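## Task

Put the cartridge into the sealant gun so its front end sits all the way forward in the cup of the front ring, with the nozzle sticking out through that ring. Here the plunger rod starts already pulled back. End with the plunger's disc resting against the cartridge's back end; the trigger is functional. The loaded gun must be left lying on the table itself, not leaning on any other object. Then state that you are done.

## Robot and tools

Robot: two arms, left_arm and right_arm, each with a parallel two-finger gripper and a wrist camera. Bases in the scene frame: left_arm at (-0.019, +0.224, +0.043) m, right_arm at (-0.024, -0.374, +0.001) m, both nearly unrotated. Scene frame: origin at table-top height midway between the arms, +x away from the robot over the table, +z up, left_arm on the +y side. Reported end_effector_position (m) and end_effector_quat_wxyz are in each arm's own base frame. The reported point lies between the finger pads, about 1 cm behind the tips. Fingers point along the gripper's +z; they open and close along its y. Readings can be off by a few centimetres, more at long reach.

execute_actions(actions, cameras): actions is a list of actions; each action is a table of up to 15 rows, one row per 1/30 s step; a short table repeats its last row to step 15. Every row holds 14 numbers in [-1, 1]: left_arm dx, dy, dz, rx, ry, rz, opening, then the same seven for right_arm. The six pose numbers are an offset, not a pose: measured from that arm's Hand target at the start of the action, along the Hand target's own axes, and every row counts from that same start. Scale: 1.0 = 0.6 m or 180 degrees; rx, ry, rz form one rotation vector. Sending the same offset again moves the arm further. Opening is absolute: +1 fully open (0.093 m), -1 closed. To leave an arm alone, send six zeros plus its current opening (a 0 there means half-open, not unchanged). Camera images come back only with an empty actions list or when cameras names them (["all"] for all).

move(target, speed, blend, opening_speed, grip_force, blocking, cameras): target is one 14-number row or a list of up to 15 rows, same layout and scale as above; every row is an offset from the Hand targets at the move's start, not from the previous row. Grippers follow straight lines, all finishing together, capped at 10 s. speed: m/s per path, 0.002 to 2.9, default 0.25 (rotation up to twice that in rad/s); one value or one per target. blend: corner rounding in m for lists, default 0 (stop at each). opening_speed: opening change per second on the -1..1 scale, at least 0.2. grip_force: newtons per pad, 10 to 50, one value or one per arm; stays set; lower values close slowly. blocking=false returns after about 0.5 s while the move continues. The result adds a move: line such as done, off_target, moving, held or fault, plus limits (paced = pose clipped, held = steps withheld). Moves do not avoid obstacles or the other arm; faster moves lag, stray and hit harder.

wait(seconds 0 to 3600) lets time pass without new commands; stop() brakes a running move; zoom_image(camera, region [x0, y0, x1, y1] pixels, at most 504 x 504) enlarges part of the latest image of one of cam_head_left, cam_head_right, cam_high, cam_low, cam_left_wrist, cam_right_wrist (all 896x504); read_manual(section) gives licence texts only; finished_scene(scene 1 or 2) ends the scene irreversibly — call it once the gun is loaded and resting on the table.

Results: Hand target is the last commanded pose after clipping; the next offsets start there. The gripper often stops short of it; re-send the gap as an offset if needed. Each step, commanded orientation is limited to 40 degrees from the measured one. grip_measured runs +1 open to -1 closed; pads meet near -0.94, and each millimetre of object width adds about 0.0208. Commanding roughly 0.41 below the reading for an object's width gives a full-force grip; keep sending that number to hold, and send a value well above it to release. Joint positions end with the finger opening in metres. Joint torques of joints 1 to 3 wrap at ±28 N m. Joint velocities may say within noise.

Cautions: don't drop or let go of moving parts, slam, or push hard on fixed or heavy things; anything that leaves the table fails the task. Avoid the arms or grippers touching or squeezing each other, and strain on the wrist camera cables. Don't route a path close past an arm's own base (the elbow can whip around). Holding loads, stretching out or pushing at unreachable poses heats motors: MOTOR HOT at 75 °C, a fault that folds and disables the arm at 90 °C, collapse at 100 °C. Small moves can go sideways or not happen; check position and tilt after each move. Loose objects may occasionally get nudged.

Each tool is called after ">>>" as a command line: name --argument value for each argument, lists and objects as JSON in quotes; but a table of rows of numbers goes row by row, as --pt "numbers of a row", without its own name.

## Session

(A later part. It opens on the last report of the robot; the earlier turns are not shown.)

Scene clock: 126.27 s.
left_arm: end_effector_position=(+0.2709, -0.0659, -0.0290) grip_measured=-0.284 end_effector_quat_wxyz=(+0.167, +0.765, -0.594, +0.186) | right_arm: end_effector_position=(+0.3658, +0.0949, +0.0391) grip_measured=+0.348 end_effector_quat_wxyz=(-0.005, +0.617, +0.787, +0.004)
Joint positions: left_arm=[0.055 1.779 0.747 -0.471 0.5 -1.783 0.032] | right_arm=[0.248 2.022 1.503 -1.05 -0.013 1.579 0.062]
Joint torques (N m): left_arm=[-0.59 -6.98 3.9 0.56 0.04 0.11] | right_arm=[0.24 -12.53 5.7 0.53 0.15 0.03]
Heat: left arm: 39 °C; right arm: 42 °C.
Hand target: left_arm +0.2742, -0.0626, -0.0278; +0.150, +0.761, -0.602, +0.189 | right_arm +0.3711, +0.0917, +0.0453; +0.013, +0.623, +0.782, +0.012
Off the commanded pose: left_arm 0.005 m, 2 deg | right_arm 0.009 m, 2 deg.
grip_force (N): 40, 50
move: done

>>> move --target '[0,0,0,0,0,0,-0.75,0,0,-0.1,0,0,0,0.35]' --speed 0.15 --cameras '["cam_right_wrist","cam_head_right","cam_high","cam_head_left"]'

>>> zoom_image --camera "cam_head_right" --region '[505, 250, 685, 335]'

>>> zoom_image --camera "cam_high" --region '[250, 280, 400, 500]'

Scene clock: 128.27 s.
left_arm: end_effector_position=(+0.2709, -0.0659, -0.0290) grip_measured=-0.284 end_effector_quat_wxyz=(+0.167, +0.765, -0.594, +0.186) | right_arm: end_effector_position=(+0.3613, +0.0938, +0.0903) grip_measured=+0.348 end_effector_quat_wxyz=(-0.007, +0.617, +0.787, +0.001)
Joint positions: left_arm=[0.055 1.779 0.747 -0.471 0.5 -1.783 0.032] | right_arm=[0.248 1.975 1.641 -1.244 -0.013 1.579 0.062]
Joint torques (N m): left_arm=[-0.61 -6.97 3.9 0.56 0.04 0.11] | right_arm=[0.29 -12.08 9.2 0.19 0.15 0.02]
Heat: left arm: 39 °C; right arm: 42 °C.
Hand target: left_arm +0.2742, -0.0626, -0.0278; +0.150, +0.761, -0.602, +0.189 | right_arm +0.3689, +0.0915, +0.1053; +0.013, +0.623, +0.782, +0.012
Off the commanded pose: left_arm 0.005 m, 2 deg | right_arm 0.017 m, 3 deg.
grip_force (N): 40, 50
move: off_target (right_arm)
Images, in order (width x height): cam_head_left 896x504, cam_head_right 896x504, cam_high 896x504, cam_right_wrist 896x504.

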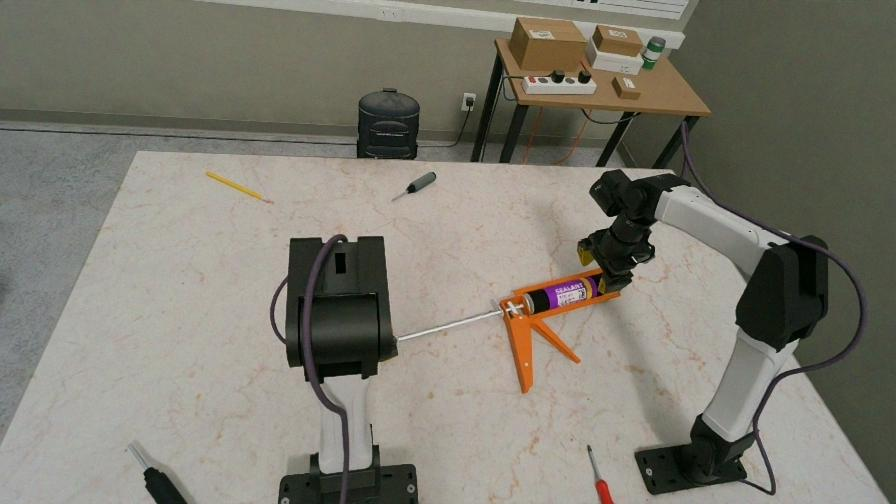

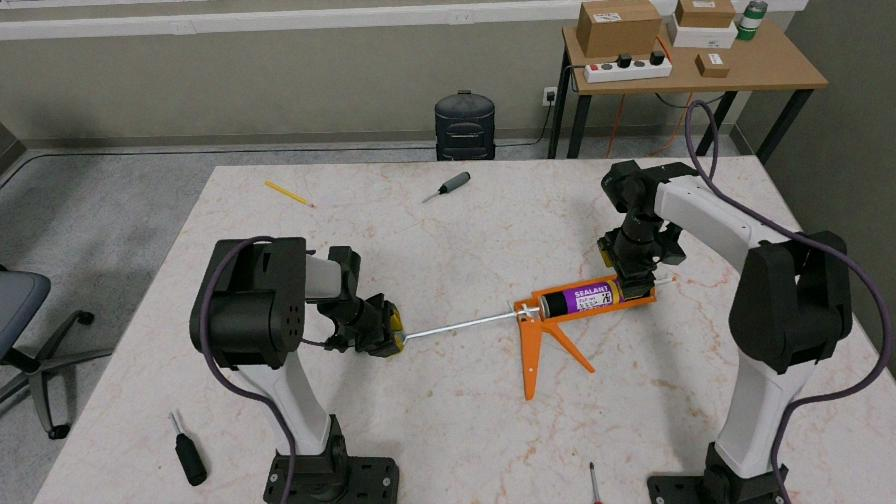

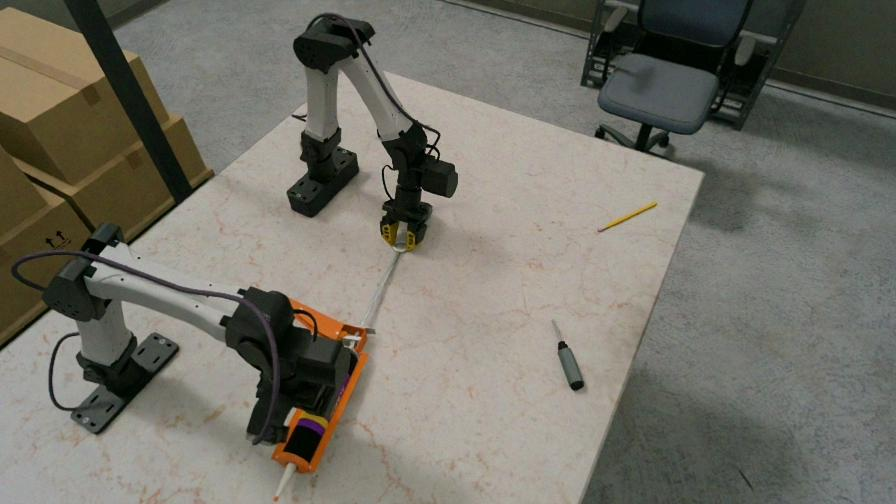

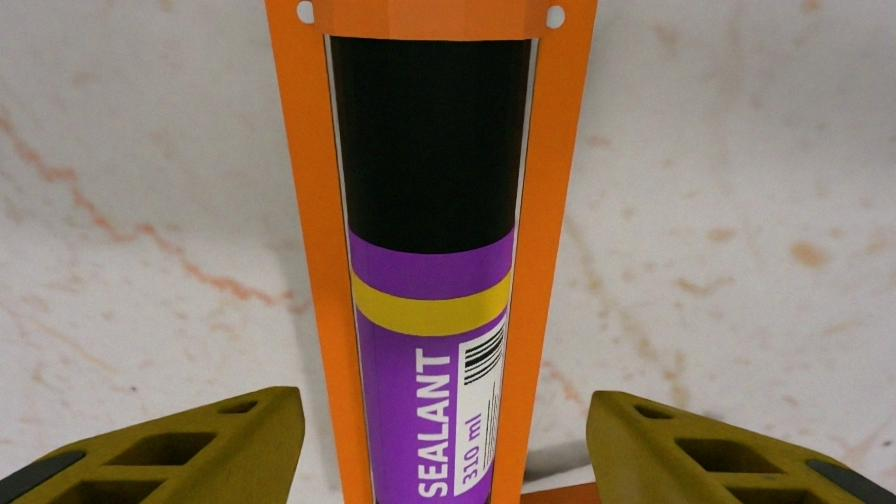

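Scaled by 2.800.

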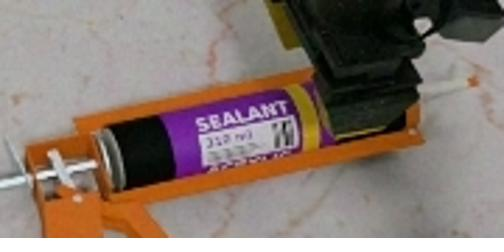

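Scaled by 2.291.

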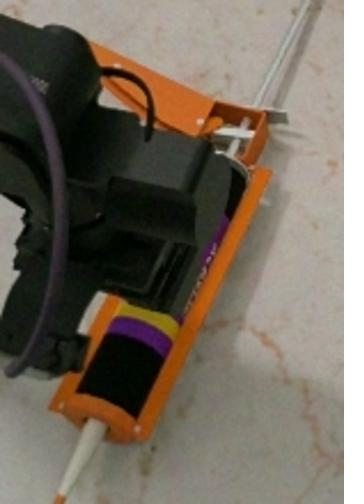

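>>> move --target '[0,0,0,0,0,0,-0.75,0.05,-0.216,-0.02,0,0,-0.428,-0.8]' --speed 0.3 --cameras '["cam_right_wrist","cam_head_right"]'

Scene clock: 135.07 s.
left_arm: end_effector_position=(+0.2709, -0.0659, -0.0290) grip_measured=-0.284 end_effector_quat_wxyz=(+0.167, +0.765, -0.594, +0.186) | right_arm: end_effector_position=(+0.2317, +0.0937, +0.1080) grip_measured=-0.798 end_effector_quat_wxyz=(-0.003, +0.004, +1.000, +0.003)
Joint positions: left_arm=[0.055 1.779 0.747 -0.471 0.5 -1.783 0.032] | right_arm=[0.378 1.495 1.15 -1.23 -0.009 0.387 0.007]
Joint torques (N m): left_arm=[-0.59 -6.99 3.93 0.55 0.05 0.11] | right_arm=[0.59 -8.08 5.9 0.58 0.13 -0.16]
Heat: left arm: 39 °C; right arm: 41 °C.
Hand target: left_arm +0.2742, -0.0626, -0.0278; +0.150, +0.761, -0.602, +0.189 | right_arm +0.2356, +0.0916, +0.1125; +0.018, +0.000, +1.000, +0.001
Off the commanded pose: left_arm 0.005 m, 2 deg | right_arm 0.006 m, 2 deg.
grip_force (N): 40, 50
move: done
Images, in order (width x height): cam_head_right 896x504, cam_right_wrist 896x504.

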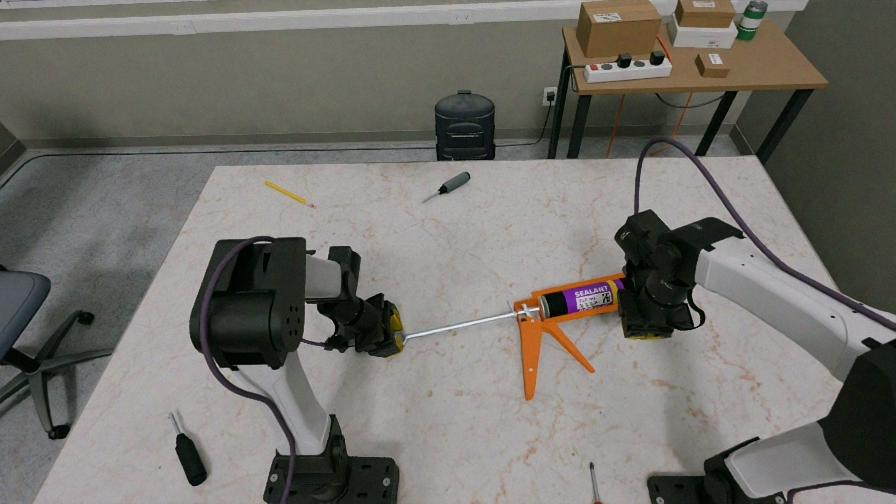

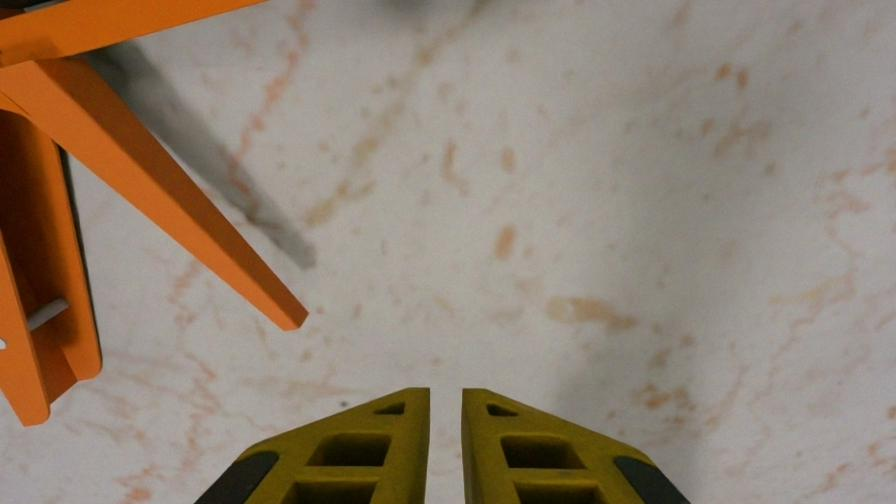

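>>> move --pt "0 0 0 0 0 0 -0.75 0.0305 0.019 0.03 0 0 -0.5 -0.8" --pt "0 0 0 0 0 0 -0.75 0.0305 0.019 0.14 0 0 -0.5 -0.8" --speed 0.25 --blend 0.02 --cameras '["cam_right_wrist","cam_head_right"]'

Scene clock: 141.40 s.
left_arm: end_effector_position=(+0.2709, -0.0659, -0.0290) grip_measured=-0.284 end_effector_quat_wxyz=(+0.167, +0.765, -0.594, +0.186) | right_arm: end_effector_position=(+0.2177, +0.1008, +0.0304) grip_measured=-0.798 end_effector_quat_wxyz=(-0.008, +0.699, -0.715, +0.009)
Joint positions: left_arm=[0.055 1.779 0.747 -0.471 0.5 -1.783 0.032] | right_arm=[0.443 1.514 0.848 -0.883 0.013 -1.106 0.007]
Joint torques (N m): left_arm=[-0.59 -6.99 3.93 0.55 0.04 0.12] | right_arm=[0.17 -4.96 5.45 0.68 -0.02 -0.17]
Heat: left arm: 39 °C; right arm: 40 °C.
Hand target: left_arm +0.2742, -0.0626, -0.0278; +0.150, +0.761, -0.602, +0.189 | right_arm +0.2203, +0.1032, +0.0279; -0.013, +0.707, -0.707, +0.012
Off the commanded pose: left_arm 0.005 m, 2 deg | right_arm 0.004 m, 1 deg.
grip_force (N): 40, 50
move: done
Images, in order (width x height): cam_head_right 896x504, cam_right_wrist 896x504.

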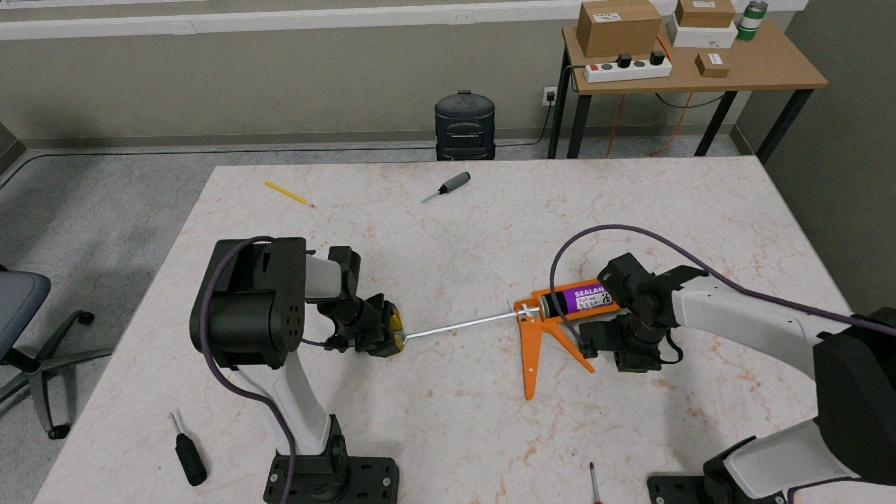

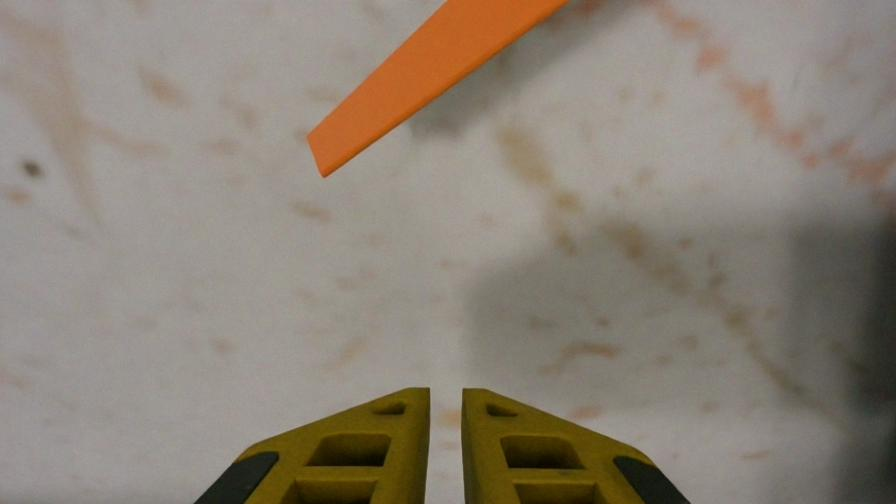

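>>> move --pt "0 0 0 0 0 0 -0.75 0 0 0.01 0 0 0 -0.8" --pt "0 0 0 0 0 0 -0.75 -0.133 0 0.01 0 0 0 -0.8" --speed 0.1 --blend 0.005 --cameras '["cam_right_wrist","cam_head_right"]'

>>> zoom_image --camera "cam_head_right" --region '[490, 270, 630, 400]'

Scene clock: 146.17 s.
left_arm: end_effector_position=(+0.2714, -0.0622, -0.0296) grip_measured=-0.285 end_effector_quat_wxyz=(+0.163, +0.769, -0.591, +0.184) | right_arm: end_effector_position=(+0.1994, +0.1575, +0.0167) grip_measured=-0.798 end_effector_quat_wxyz=(+0.038, +0.709, -0.704, +0.011)
Joint positions: left_arm=[0.065 1.779 0.747 -0.471 0.493 -1.783 0.032] | right_arm=[0.688 1.68 0.955 -0.92 0.03 -0.889 0.007]
Joint torques (N m): left_arm=[-0.59 -6.98 3.92 0.56 0.04 0.12] | right_arm=[1.21 -5.98 9.57 0.96 -0.12 0.17]
Heat: left arm: 39 °C; right arm: 39 °C.
Hand target: left_arm +0.2742, -0.0626, -0.0278; +0.150, +0.761, -0.602, +0.189 | right_arm +0.2205, +0.1831, +0.0221; -0.013, +0.707, -0.707, +0.012
Off the commanded pose: left_arm 0.003 m, 2 deg | right_arm 0.034 m, 6 deg.
grip_force (N): 40, 50
move: off_target (right_arm); blend cut to 0.0031 m at target 1
Images, in order (width x height): cam_head_right 896x504, cam_right_wrist 896x504.

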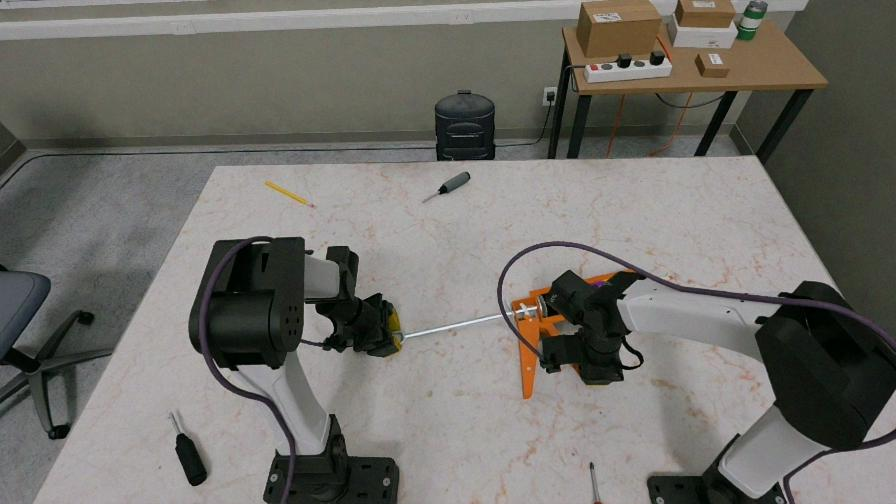

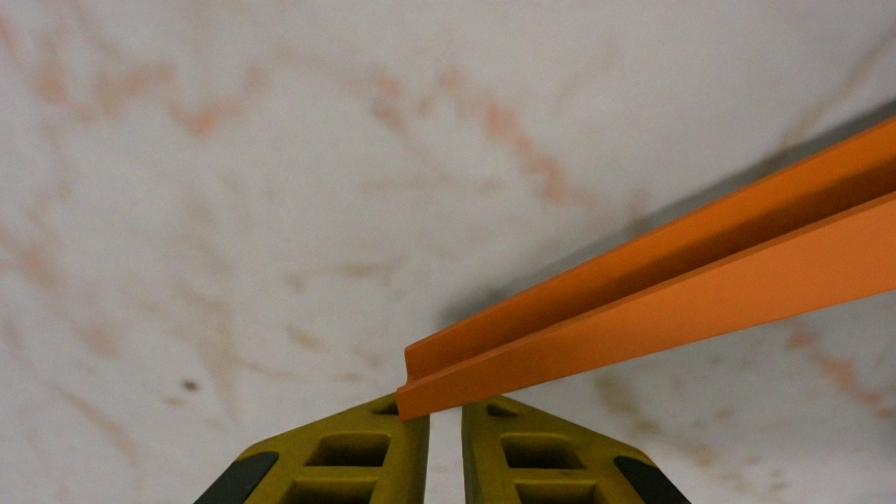

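Scaled by 3.600.

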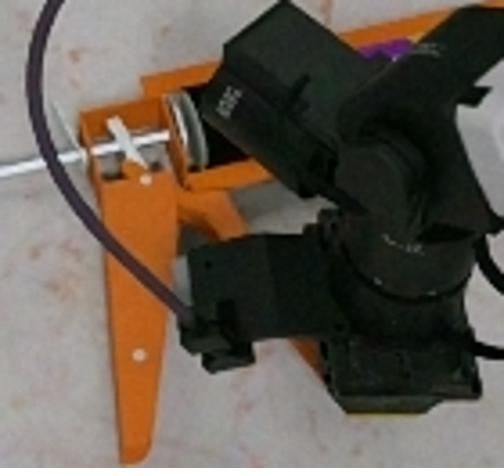

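>>> move --target '[0,0,0,0,0,0,-0.75,-0.05,-0.035,-0.008,0,0,0,-0.8]' --speed 0.1 --cameras '["cam_right_wrist","cam_head_right"]'

>>> zoom_image --camera "cam_head_right" --region '[490, 270, 630, 400]'

Scene clock: 148.13 s.
left_arm: end_effector_position=(+0.2714, -0.0622, -0.0296) grip_measured=-0.285 end_effector_quat_wxyz=(+0.163, +0.769, -0.591, +0.184) | right_arm: end_effector_position=(+0.2168, +0.1755, +0.0283) grip_measured=-0.798 end_effector_quat_wxyz=(+0.058, +0.708, -0.703, +0.021)
Joint positions: left_arm=[0.065 1.779 0.747 -0.471 0.493 -1.783 0.032] | right_arm=[0.711 1.783 1.124 -1.024 0.051 -0.863 0.007]
Joint torques (N m): left_arm=[-0.59 -6.95 3.92 0.56 0.03 0.12] | right_arm=[1.77 -6.39 9.35 1.41 -0.31 0.21]
Heat: left arm: 39 °C; right arm: 40 °C.
Hand target: left_arm +0.2742, -0.0626, -0.0278; +0.150, +0.761, -0.602, +0.189 | right_arm +0.2413, +0.2131, +0.0278; -0.013, +0.707, -0.707, +0.012
Off the commanded pose: left_arm 0.003 m, 2 deg | right_arm 0.045 m, 8 deg.
grip_force (N): 40, 50
move: off_target (right_arm)
Images, in order (width x height): cam_head_right 896x504, cam_right_wrist 896x504.

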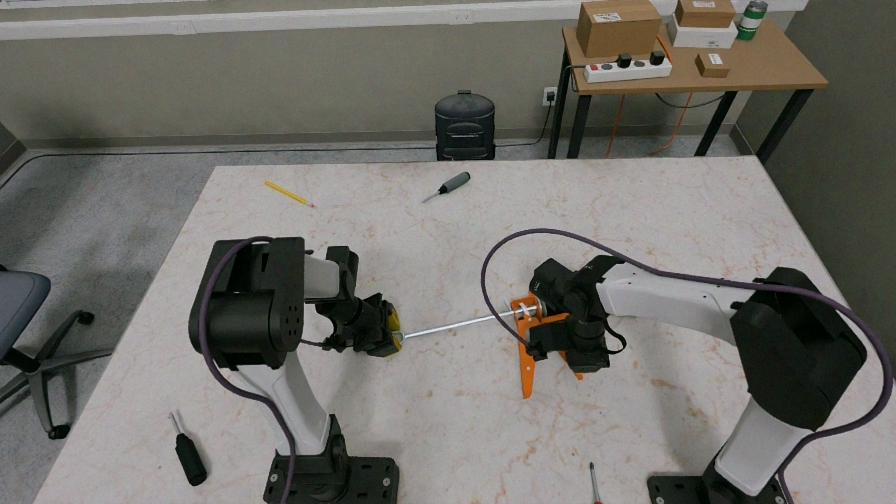

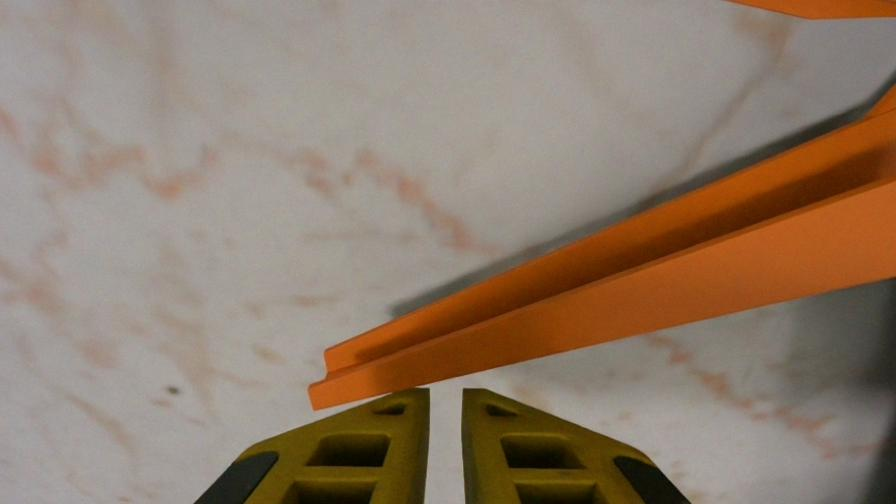

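Scaled by 3.600.

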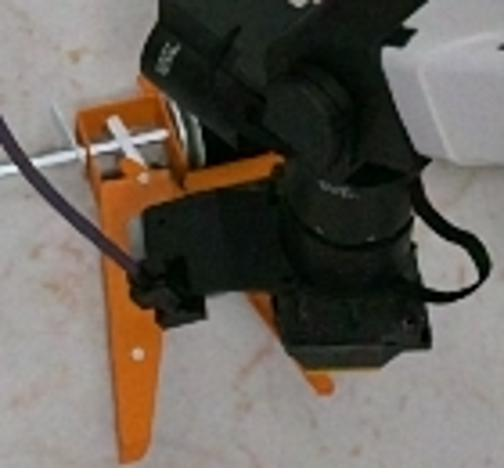

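>>> move --pt "0 0 0 0 0 0 -0.75 0.183 0.035 0 0 0 0 -0.8" --pt "0 0 0 0 0 0 -0.75 0.0 0.0 0.0 0 0 0 -0.8" --pt "0 0 0 0 0 0 -0.75 0.183 0.035 0 0 0 0 -0.8" --speed 0.12 --cameras '["cam_high","cam_head_right"]'

Scene clock: 154.80 s.
left_arm: end_effector_position=(+0.2714, -0.0622, -0.0296) grip_measured=-0.285 end_effector_quat_wxyz=(+0.163, +0.769, -0.591, +0.184) | right_arm: end_effector_position=(+0.2174, +0.0973, +0.0231) grip_measured=-0.798 end_effector_quat_wxyz=(+0.010, +0.702, -0.712, +0.019)
Joint positions: left_arm=[0.065 1.779 0.747 -0.471 0.493 -1.783 0.032] | right_arm=[0.451 1.547 0.846 -0.877 0.042 -1.106 0.007]
Joint torques (N m): left_arm=[-0.59 -6.99 3.92 0.55 0.04 0.11] | right_arm=[-0.57 -7.97 5.42 0.61 -0.26 -0.18]
Heat: left arm: 39 °C; right arm: 39 °C.
Hand target: left_arm +0.2742, -0.0626, -0.0278; +0.150, +0.761, -0.602, +0.189 | right_arm +0.2203, +0.1032, +0.0267; -0.013, +0.707, -0.707, +0.012
Off the commanded pose: left_arm 0.003 m, 2 deg | right_arm 0.008 m, 3 deg.
grip_force (N): 40, 50
move: off_target (right_arm)
Images, in order (width x height): cam_head_right 896x504, cam_high 896x504.

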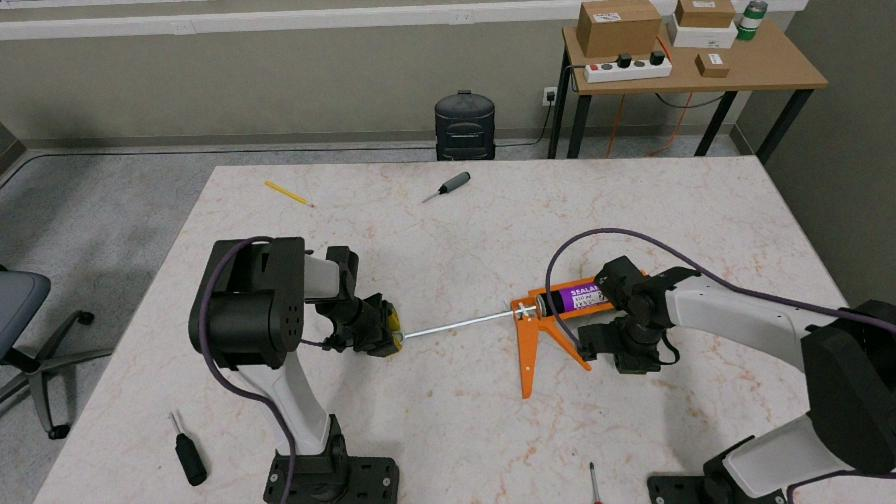

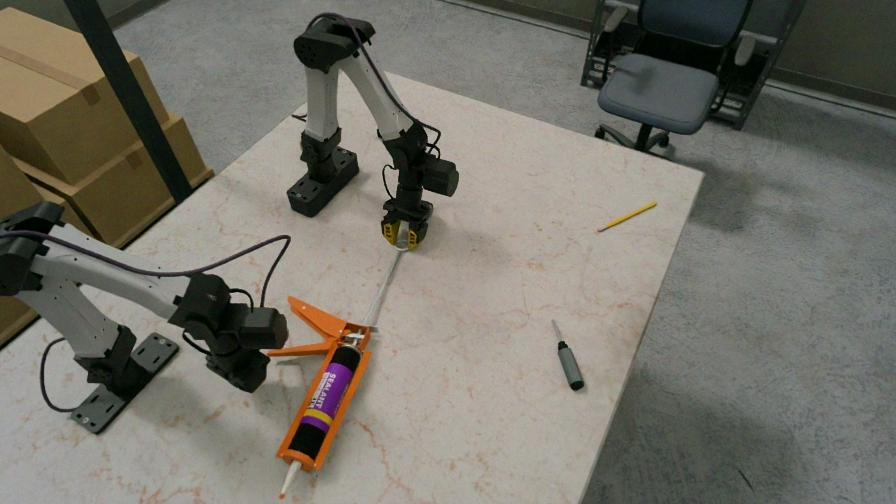

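>>> zoom_image --camera "cam_head_right" --region '[505, 275, 575, 335]'

>>> zoom_image --camera "cam_high" --region '[320, 310, 400, 370]'

Scaled by 7.200.

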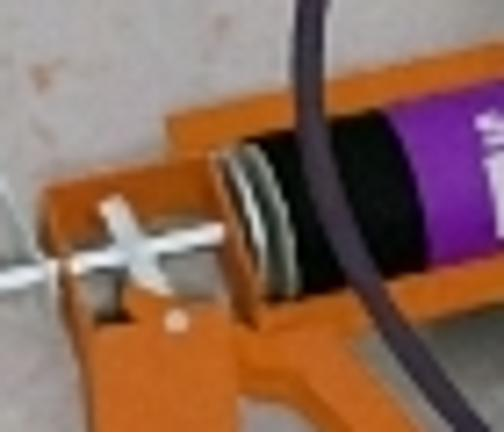

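Scaled by 6.300.

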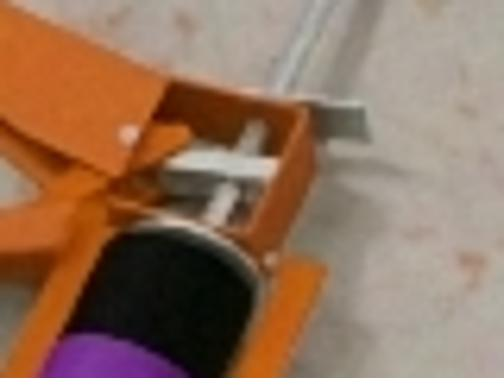

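>>> move --pt "0 0 0 0 0 0 -0.75 -0.183 -0.035 0 0 0 0 -0.8" --pt "0 0 0 0 0 0 -0.75 0 0 0 0 0 0 -0.8" --pt "0 0 0 0 0 0 -0.75 -0.183 -0.035 0 0 0 0 -0.8" --speed 0.12 --cameras '["cam_high","cam_head_right"]'

>>> zoom_image --camera "cam_high" --region '[320, 310, 400, 370]'

Scene clock: 160.87 s.
left_arm: end_effector_position=(+0.2714, -0.0622, -0.0296) grip_measured=-0.285 end_effector_quat_wxyz=(+0.163, +0.769, -0.591, +0.184) | right_arm: end_effector_position=(+0.2243, +0.1781, +0.0225) grip_measured=-0.798 end_effector_quat_wxyz=(+0.046, +0.709, -0.703, +0.028)
Joint positions: left_arm=[0.065 1.779 0.747 -0.471 0.493 -1.783 0.032] | right_arm=[0.708 1.795 1.116 -0.978 0.063 -0.868 0.007]
Joint torques (N m): left_arm=[-0.58 -6.99 3.92 0.56 0.03 0.12] | right_arm=[2.11 -7.23 9.96 1.04 -0.41 0.23]
Heat: left arm: 39 °C; right arm: 40 °C.
Hand target: left_arm +0.2742, -0.0626, -0.0278; +0.150, +0.761, -0.602, +0.189 | right_arm +0.2413, +0.2131, +0.0278; -0.013, +0.707, -0.707, +0.012
Off the commanded pose: left_arm 0.003 m, 2 deg | right_arm 0.039 m, 7 deg.
grip_force (N): 40, 50
move: off_target (right_arm)
Images, in order (width x height): cam_head_right 896x504, cam_high 896x504.

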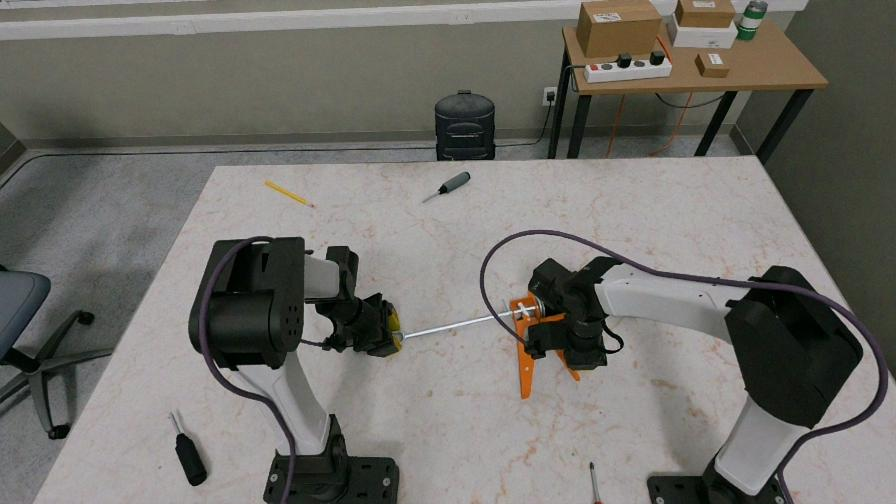

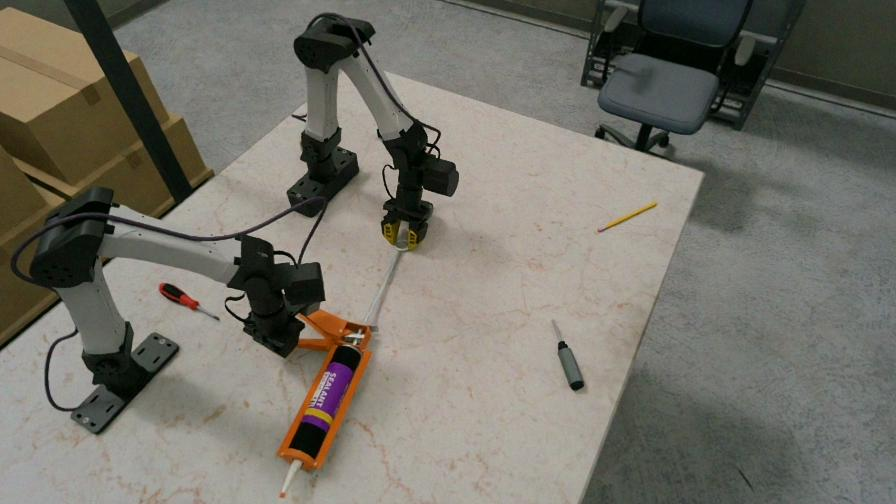

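Scaled by 6.300.

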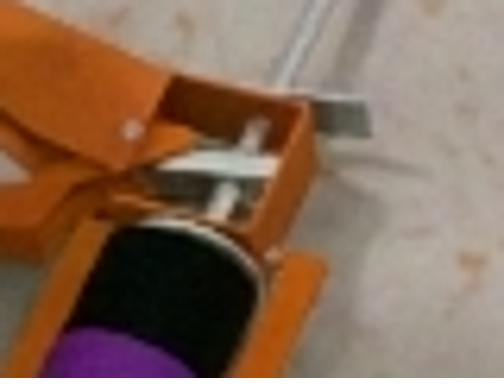

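>>> move --pt "0 0 0 0 0 0 -0.75 0.183 0.035 0 0 0 0 -0.8" --pt "0 0 0 0 0 0 -0.75 0.183 0.035 -0.16 0 0 0 -0.8" --pt "0 0 0 0 0 0 -0.75 0.0 -0.11 -0.11 0 0 0.5 -0.8" --speed '[0.15,0.25,0.25]' --cameras '["cam_right_wrist","cam_head_right"]'

Scene clock: 169.00 s.
left_arm: end_effector_position=(+0.2714, -0.0622, -0.0296) grip_measured=-0.285 end_effector_quat_wxyz=(+0.163, +0.769, -0.591, +0.184) | right_arm: end_effector_position=(+0.2991, +0.2038, +0.0914) grip_measured=-0.798 end_effector_quat_wxyz=(+0.008, -0.005, +1.000, -0.008)
Joint positions: left_arm=[0.065 1.779 0.747 -0.471 0.493 -1.783 0.032] | right_arm=[0.609 1.919 1.569 -1.216 0.022 0.599 0.007]
Joint torques (N m): left_arm=[-0.55 -6.99 3.92 0.55 0.04 0.12] | right_arm=[0.72 -8.91 9.4 0.43 -0.08 0.11]
Heat: left arm: 39 °C; right arm: 40 °C.
Hand target: left_arm +0.2742, -0.0626, -0.0278; +0.150, +0.761, -0.602, +0.189 | right_arm +0.3049, +0.2129, +0.0961; +0.018, +0.000, +1.000, +0.001
Off the commanded pose: left_arm 0.003 m, 2 deg | right_arm 0.012 m, 2 deg.
grip_force (N): 40, 50
move: off_target (right_arm)
Images, in order (width x height): cam_head_right 896x504, cam_right_wrist 896x504.

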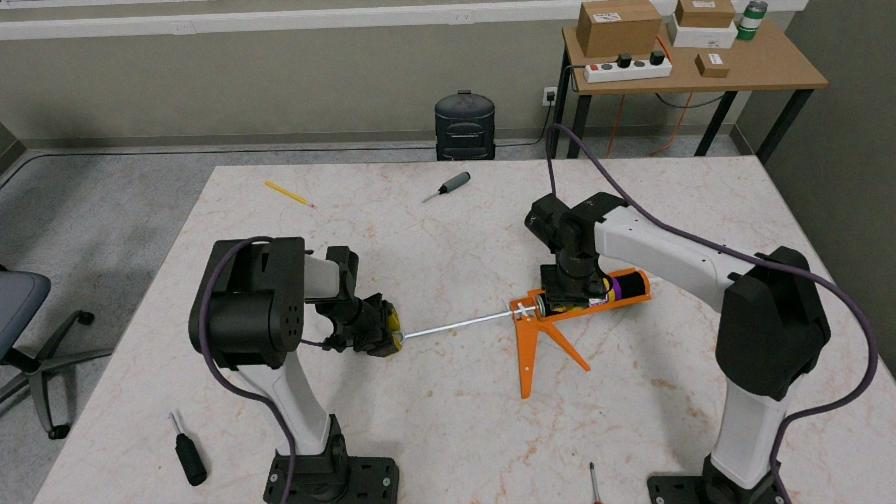

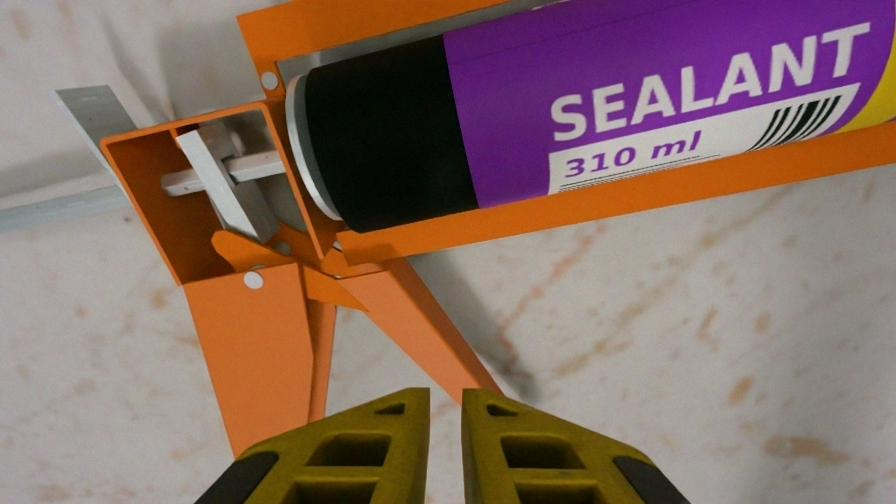

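>>> zoom_image --camera "cam_right_wrist" --region '[240, 40, 400, 270]'

Scaled by 2.191.

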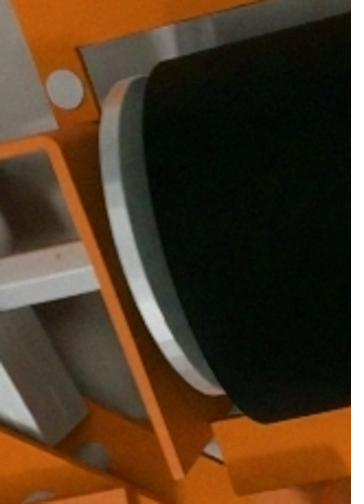

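>>> move --target '[0,0,0,0,0,0,-0.75,0,0.065,0.012,0,0,0,-0.8]' --speed 0.15 --cameras '["cam_right_wrist"]'

>>> zoom_image --camera "cam_right_wrist" --region '[370, 40, 530, 270]'

Scene clock: 172.73 s.
left_arm: end_effector_position=(+0.2714, -0.0622, -0.0296) grip_measured=-0.285 end_effector_quat_wxyz=(+0.163, +0.769, -0.591, +0.184) | right_arm: end_effector_position=(+0.2996, +0.2471, +0.0845) grip_measured=-0.798 end_effector_quat_wxyz=(+0.012, -0.009, +1.000, -0.004)
Joint positions: left_arm=[0.065 1.779 0.747 -0.471 0.493 -1.783 0.032] | right_arm=[0.699 2.018 1.679 -1.219 0.022 0.68 0.007]
Joint torques (N m): left_arm=[-0.61 -6.98 3.9 0.56 0.05 0.11] | right_arm=[0.08 -9.76 9.35 0.33 -0.03 0.13]
Heat: left arm: 39 °C; right arm: 40 °C.
Hand target: left_arm +0.2742, -0.0626, -0.0278; +0.150, +0.761, -0.602, +0.189 | right_arm +0.3051, +0.2519, +0.0890; +0.018, +0.000, +1.000, +0.001
Off the commanded pose: left_arm 0.003 m, 2 deg | right_arm 0.009 m, 1 deg.
grip_force (N): 40, 50
move: done

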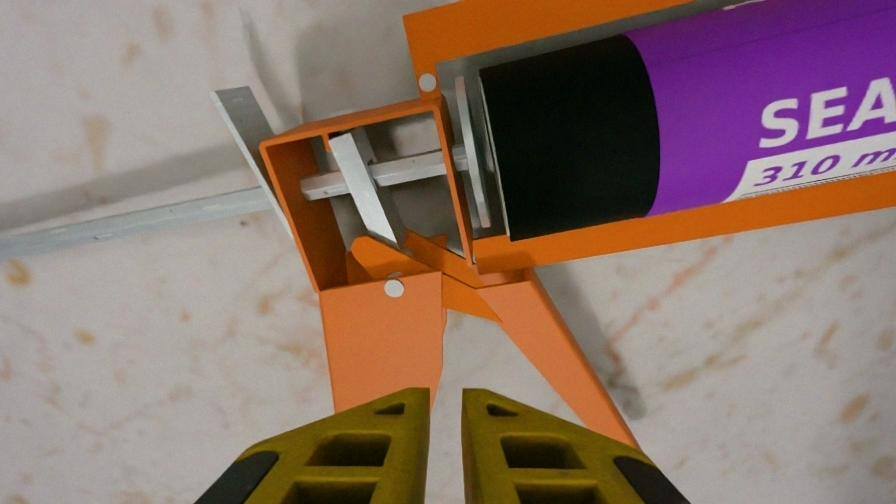

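Scaled by 2.191.

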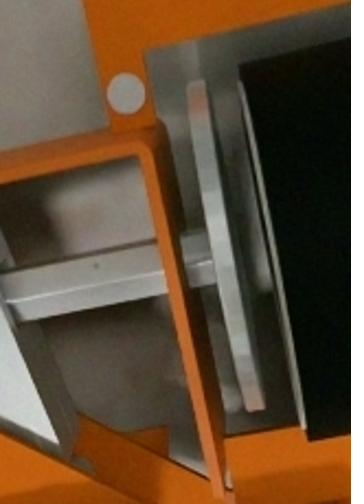

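>>> move --pt "0 0 0 0 0 0 -0.75 0.141 -0.248 -0.03 0 0 -0.5 -0.8" --pt "0 0 0 0 0 0 -0.75 0.141 -0.248 0.104 0 0 -0.5 -0.8" --pt "0 0 0 0 0 0 -0.75 0.106 -0.045 0.102 0 0 -0.5 -0.8" --pt "0.0118 -0.0002 0.0062 0 0 0 -0.75 0.106 -0.045 0.102 0 0 -0.5 -0.8" --speed '[0.25,0.2,0.12,0.05]' --cameras '["cam_high"]'

>>> zoom_image --camera "cam_high" --region '[320, 310, 400, 370]'

Scene clock: 183.43 s.
left_arm: end_effector_position=(+0.2715, -0.0622, -0.0296) grip_measured=-0.285 end_effector_quat_wxyz=(+0.158, +0.771, -0.590, +0.180) | right_arm: end_effector_position=(+0.2226, +0.1873, +0.0215) grip_measured=-0.798 end_effector_quat_wxyz=(+0.054, +0.710, -0.701, +0.026)
Joint positions: left_arm=[0.057 1.774 0.747 -0.471 0.479 -1.797 0.032] | right_arm=[0.733 1.829 1.153 -1 0.057 -0.848 0.007]
Joint torques (N m): left_arm=[-2.45 -6.54 4.11 0.71 0.12 -0.05] | right_arm=[1.83 -7.38 10.29 1.17 -0.34 0.25]
Heat: left arm: 39 °C; right arm: 40 °C.
Hand target: left_arm +0.2762, -0.0704, -0.0278; +0.150, +0.761, -0.602, +0.189 | right_arm +0.2437, +0.2251, +0.0255; -0.013, +0.707, -0.707, +0.012
Off the commanded pose: left_arm 0.010 m, 2 deg | right_arm 0.043 m, 8 deg.
grip_force (N): 40, 50
move: off_target (right_arm)

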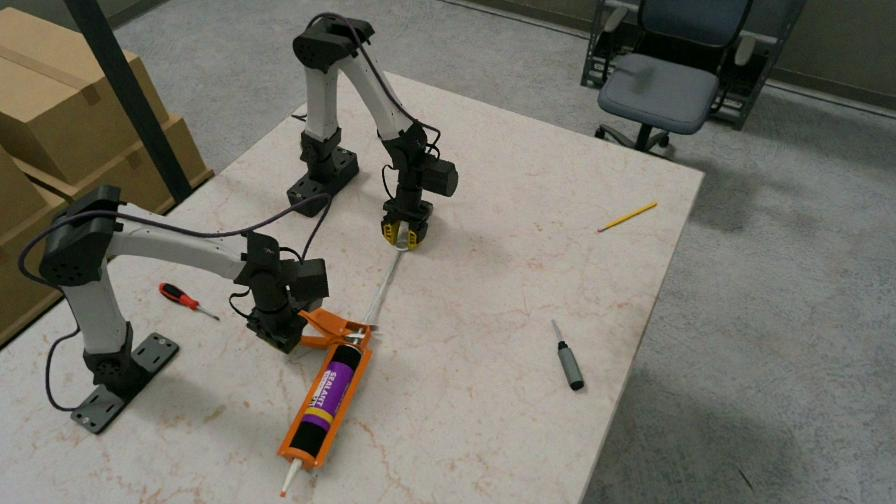

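Scaled by 6.300.

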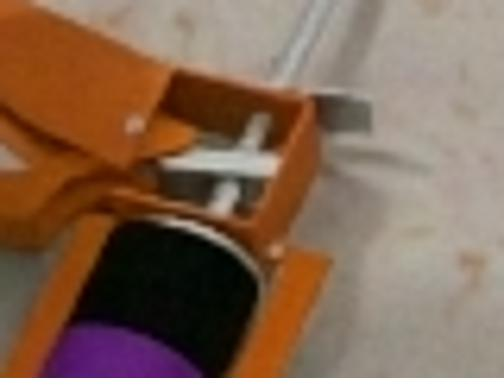

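>>> move --target '[0.0147,-0.0002,0.0078,0,0,0,-0.75,0,0,0,0,0,0,-0.8]' --speed 0.05 --cameras '["cam_high"]'

>>> zoom_image --camera "cam_high" --region '[320, 310, 400, 370]'

Scene clock: 184.77 s.
left_arm: end_effector_position=(+0.2715, -0.0635, -0.0295) grip_measured=-0.285 end_effector_quat_wxyz=(+0.146, +0.774, -0.593, +0.169) | right_arm: end_effector_position=(+0.2225, +0.1869, +0.0215) grip_measured=-0.798 end_effector_quat_wxyz=(+0.055, +0.710, -0.701, +0.026)
Joint positions: left_arm=[0.032 1.764 0.747 -0.471 0.443 -1.82 0.032] | right_arm=[0.733 1.829 1.153 -1.001 0.059 -0.848 0.007]
Joint torques (N m): left_arm=[-3.51 -5.48 4.53 0.86 0.39 -0.15] | right_arm=[1.83 -7.35 10.33 1.17 -0.36 0.24]
Heat: left arm: 39 °C; right arm: 40 °C.
Hand target: left_arm +0.2786, -0.0801, -0.0278; +0.150, +0.761, -0.602, +0.189 | right_arm +0.2437, +0.2251, +0.0255; -0.013, +0.707, -0.707, +0.012
Off the commanded pose: left_arm 0.018 m, 3 deg | right_arm 0.044 m, 8 deg.
grip_force (N): 40, 50
move: off_target (left_arm)

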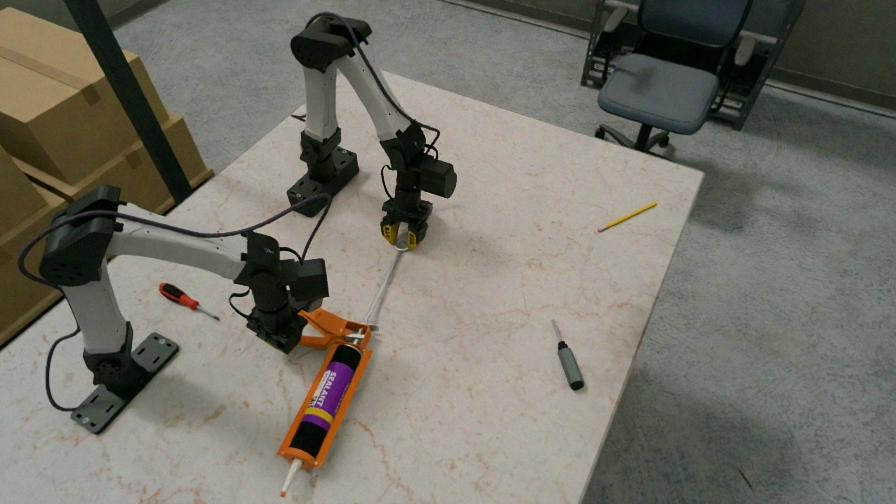

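Scaled by 6.300.

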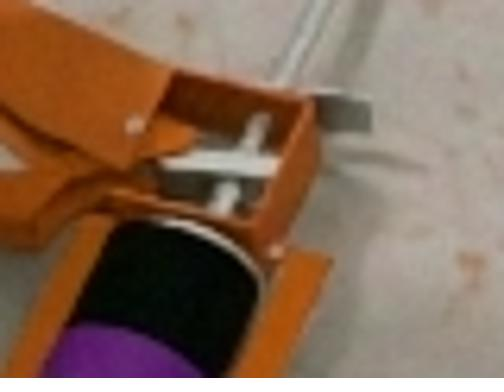

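>>> move --target '[0.0118,-0.0002,0.0062,0,0,0,-0.75,0,0,0,0,0,0,-0.8]' --speed 0.05 --cameras '["cam_high"]'

>>> zoom_image --camera "cam_high" --region '[320, 310, 400, 370]'

Scene clock: 186.17 s.
left_arm: end_effector_position=(+0.2715, -0.0640, -0.0296) grip_measured=-0.285 end_effector_quat_wxyz=(+0.136, +0.777, -0.594, +0.161) | right_arm: end_effector_position=(+0.2225, +0.1869, +0.0215) grip_measured=-0.798 end_effector_quat_wxyz=(+0.055, +0.710, -0.701, +0.026)
Joint positions: left_arm=[0.014 1.756 0.747 -0.471 0.414 -1.842 0.032] | right_arm=[0.733 1.829 1.153 -1.001 0.059 -0.848 0.007]
Joint torques (N m): left_arm=[-4.26 -4.72 5.07 0.96 0.61 -0.22] | right_arm=[1.84 -7.43 10.26 1.18 -0.36 0.24]
Heat: left arm: 39 °C; right arm: 40 °C.
Hand target: left_arm +0.2806, -0.0878, -0.0277; +0.150, +0.761, -0.602, +0.189 | right_arm +0.2437, +0.2251, +0.0255; -0.013, +0.707, -0.707, +0.012
Off the commanded pose: left_arm 0.026 m, 4 deg | right_arm 0.044 m, 8 deg.
grip_force (N): 40, 50
move: off_target (left_arm)

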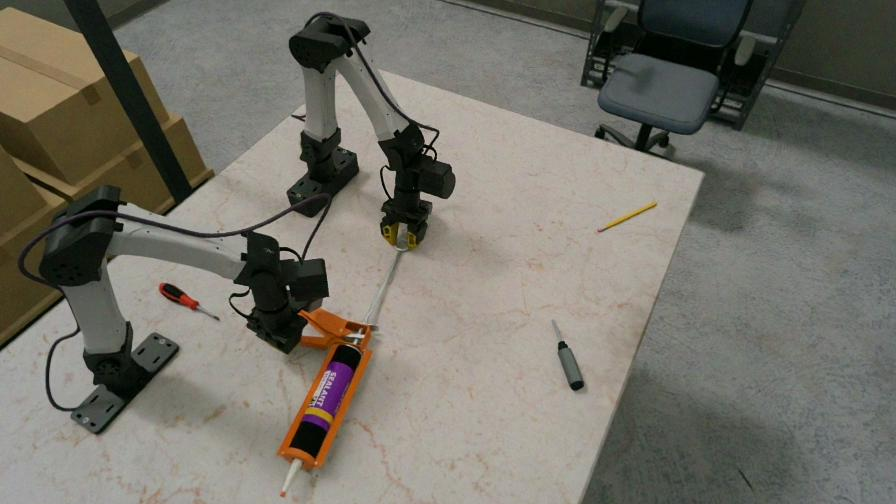

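Scaled by 6.300.

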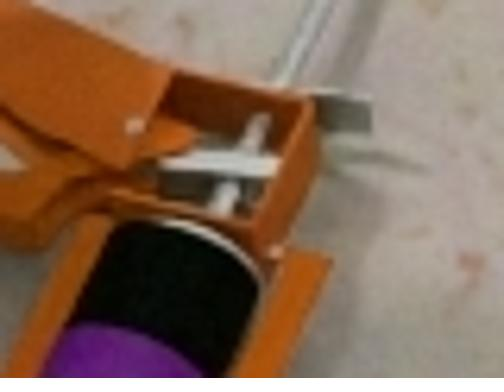

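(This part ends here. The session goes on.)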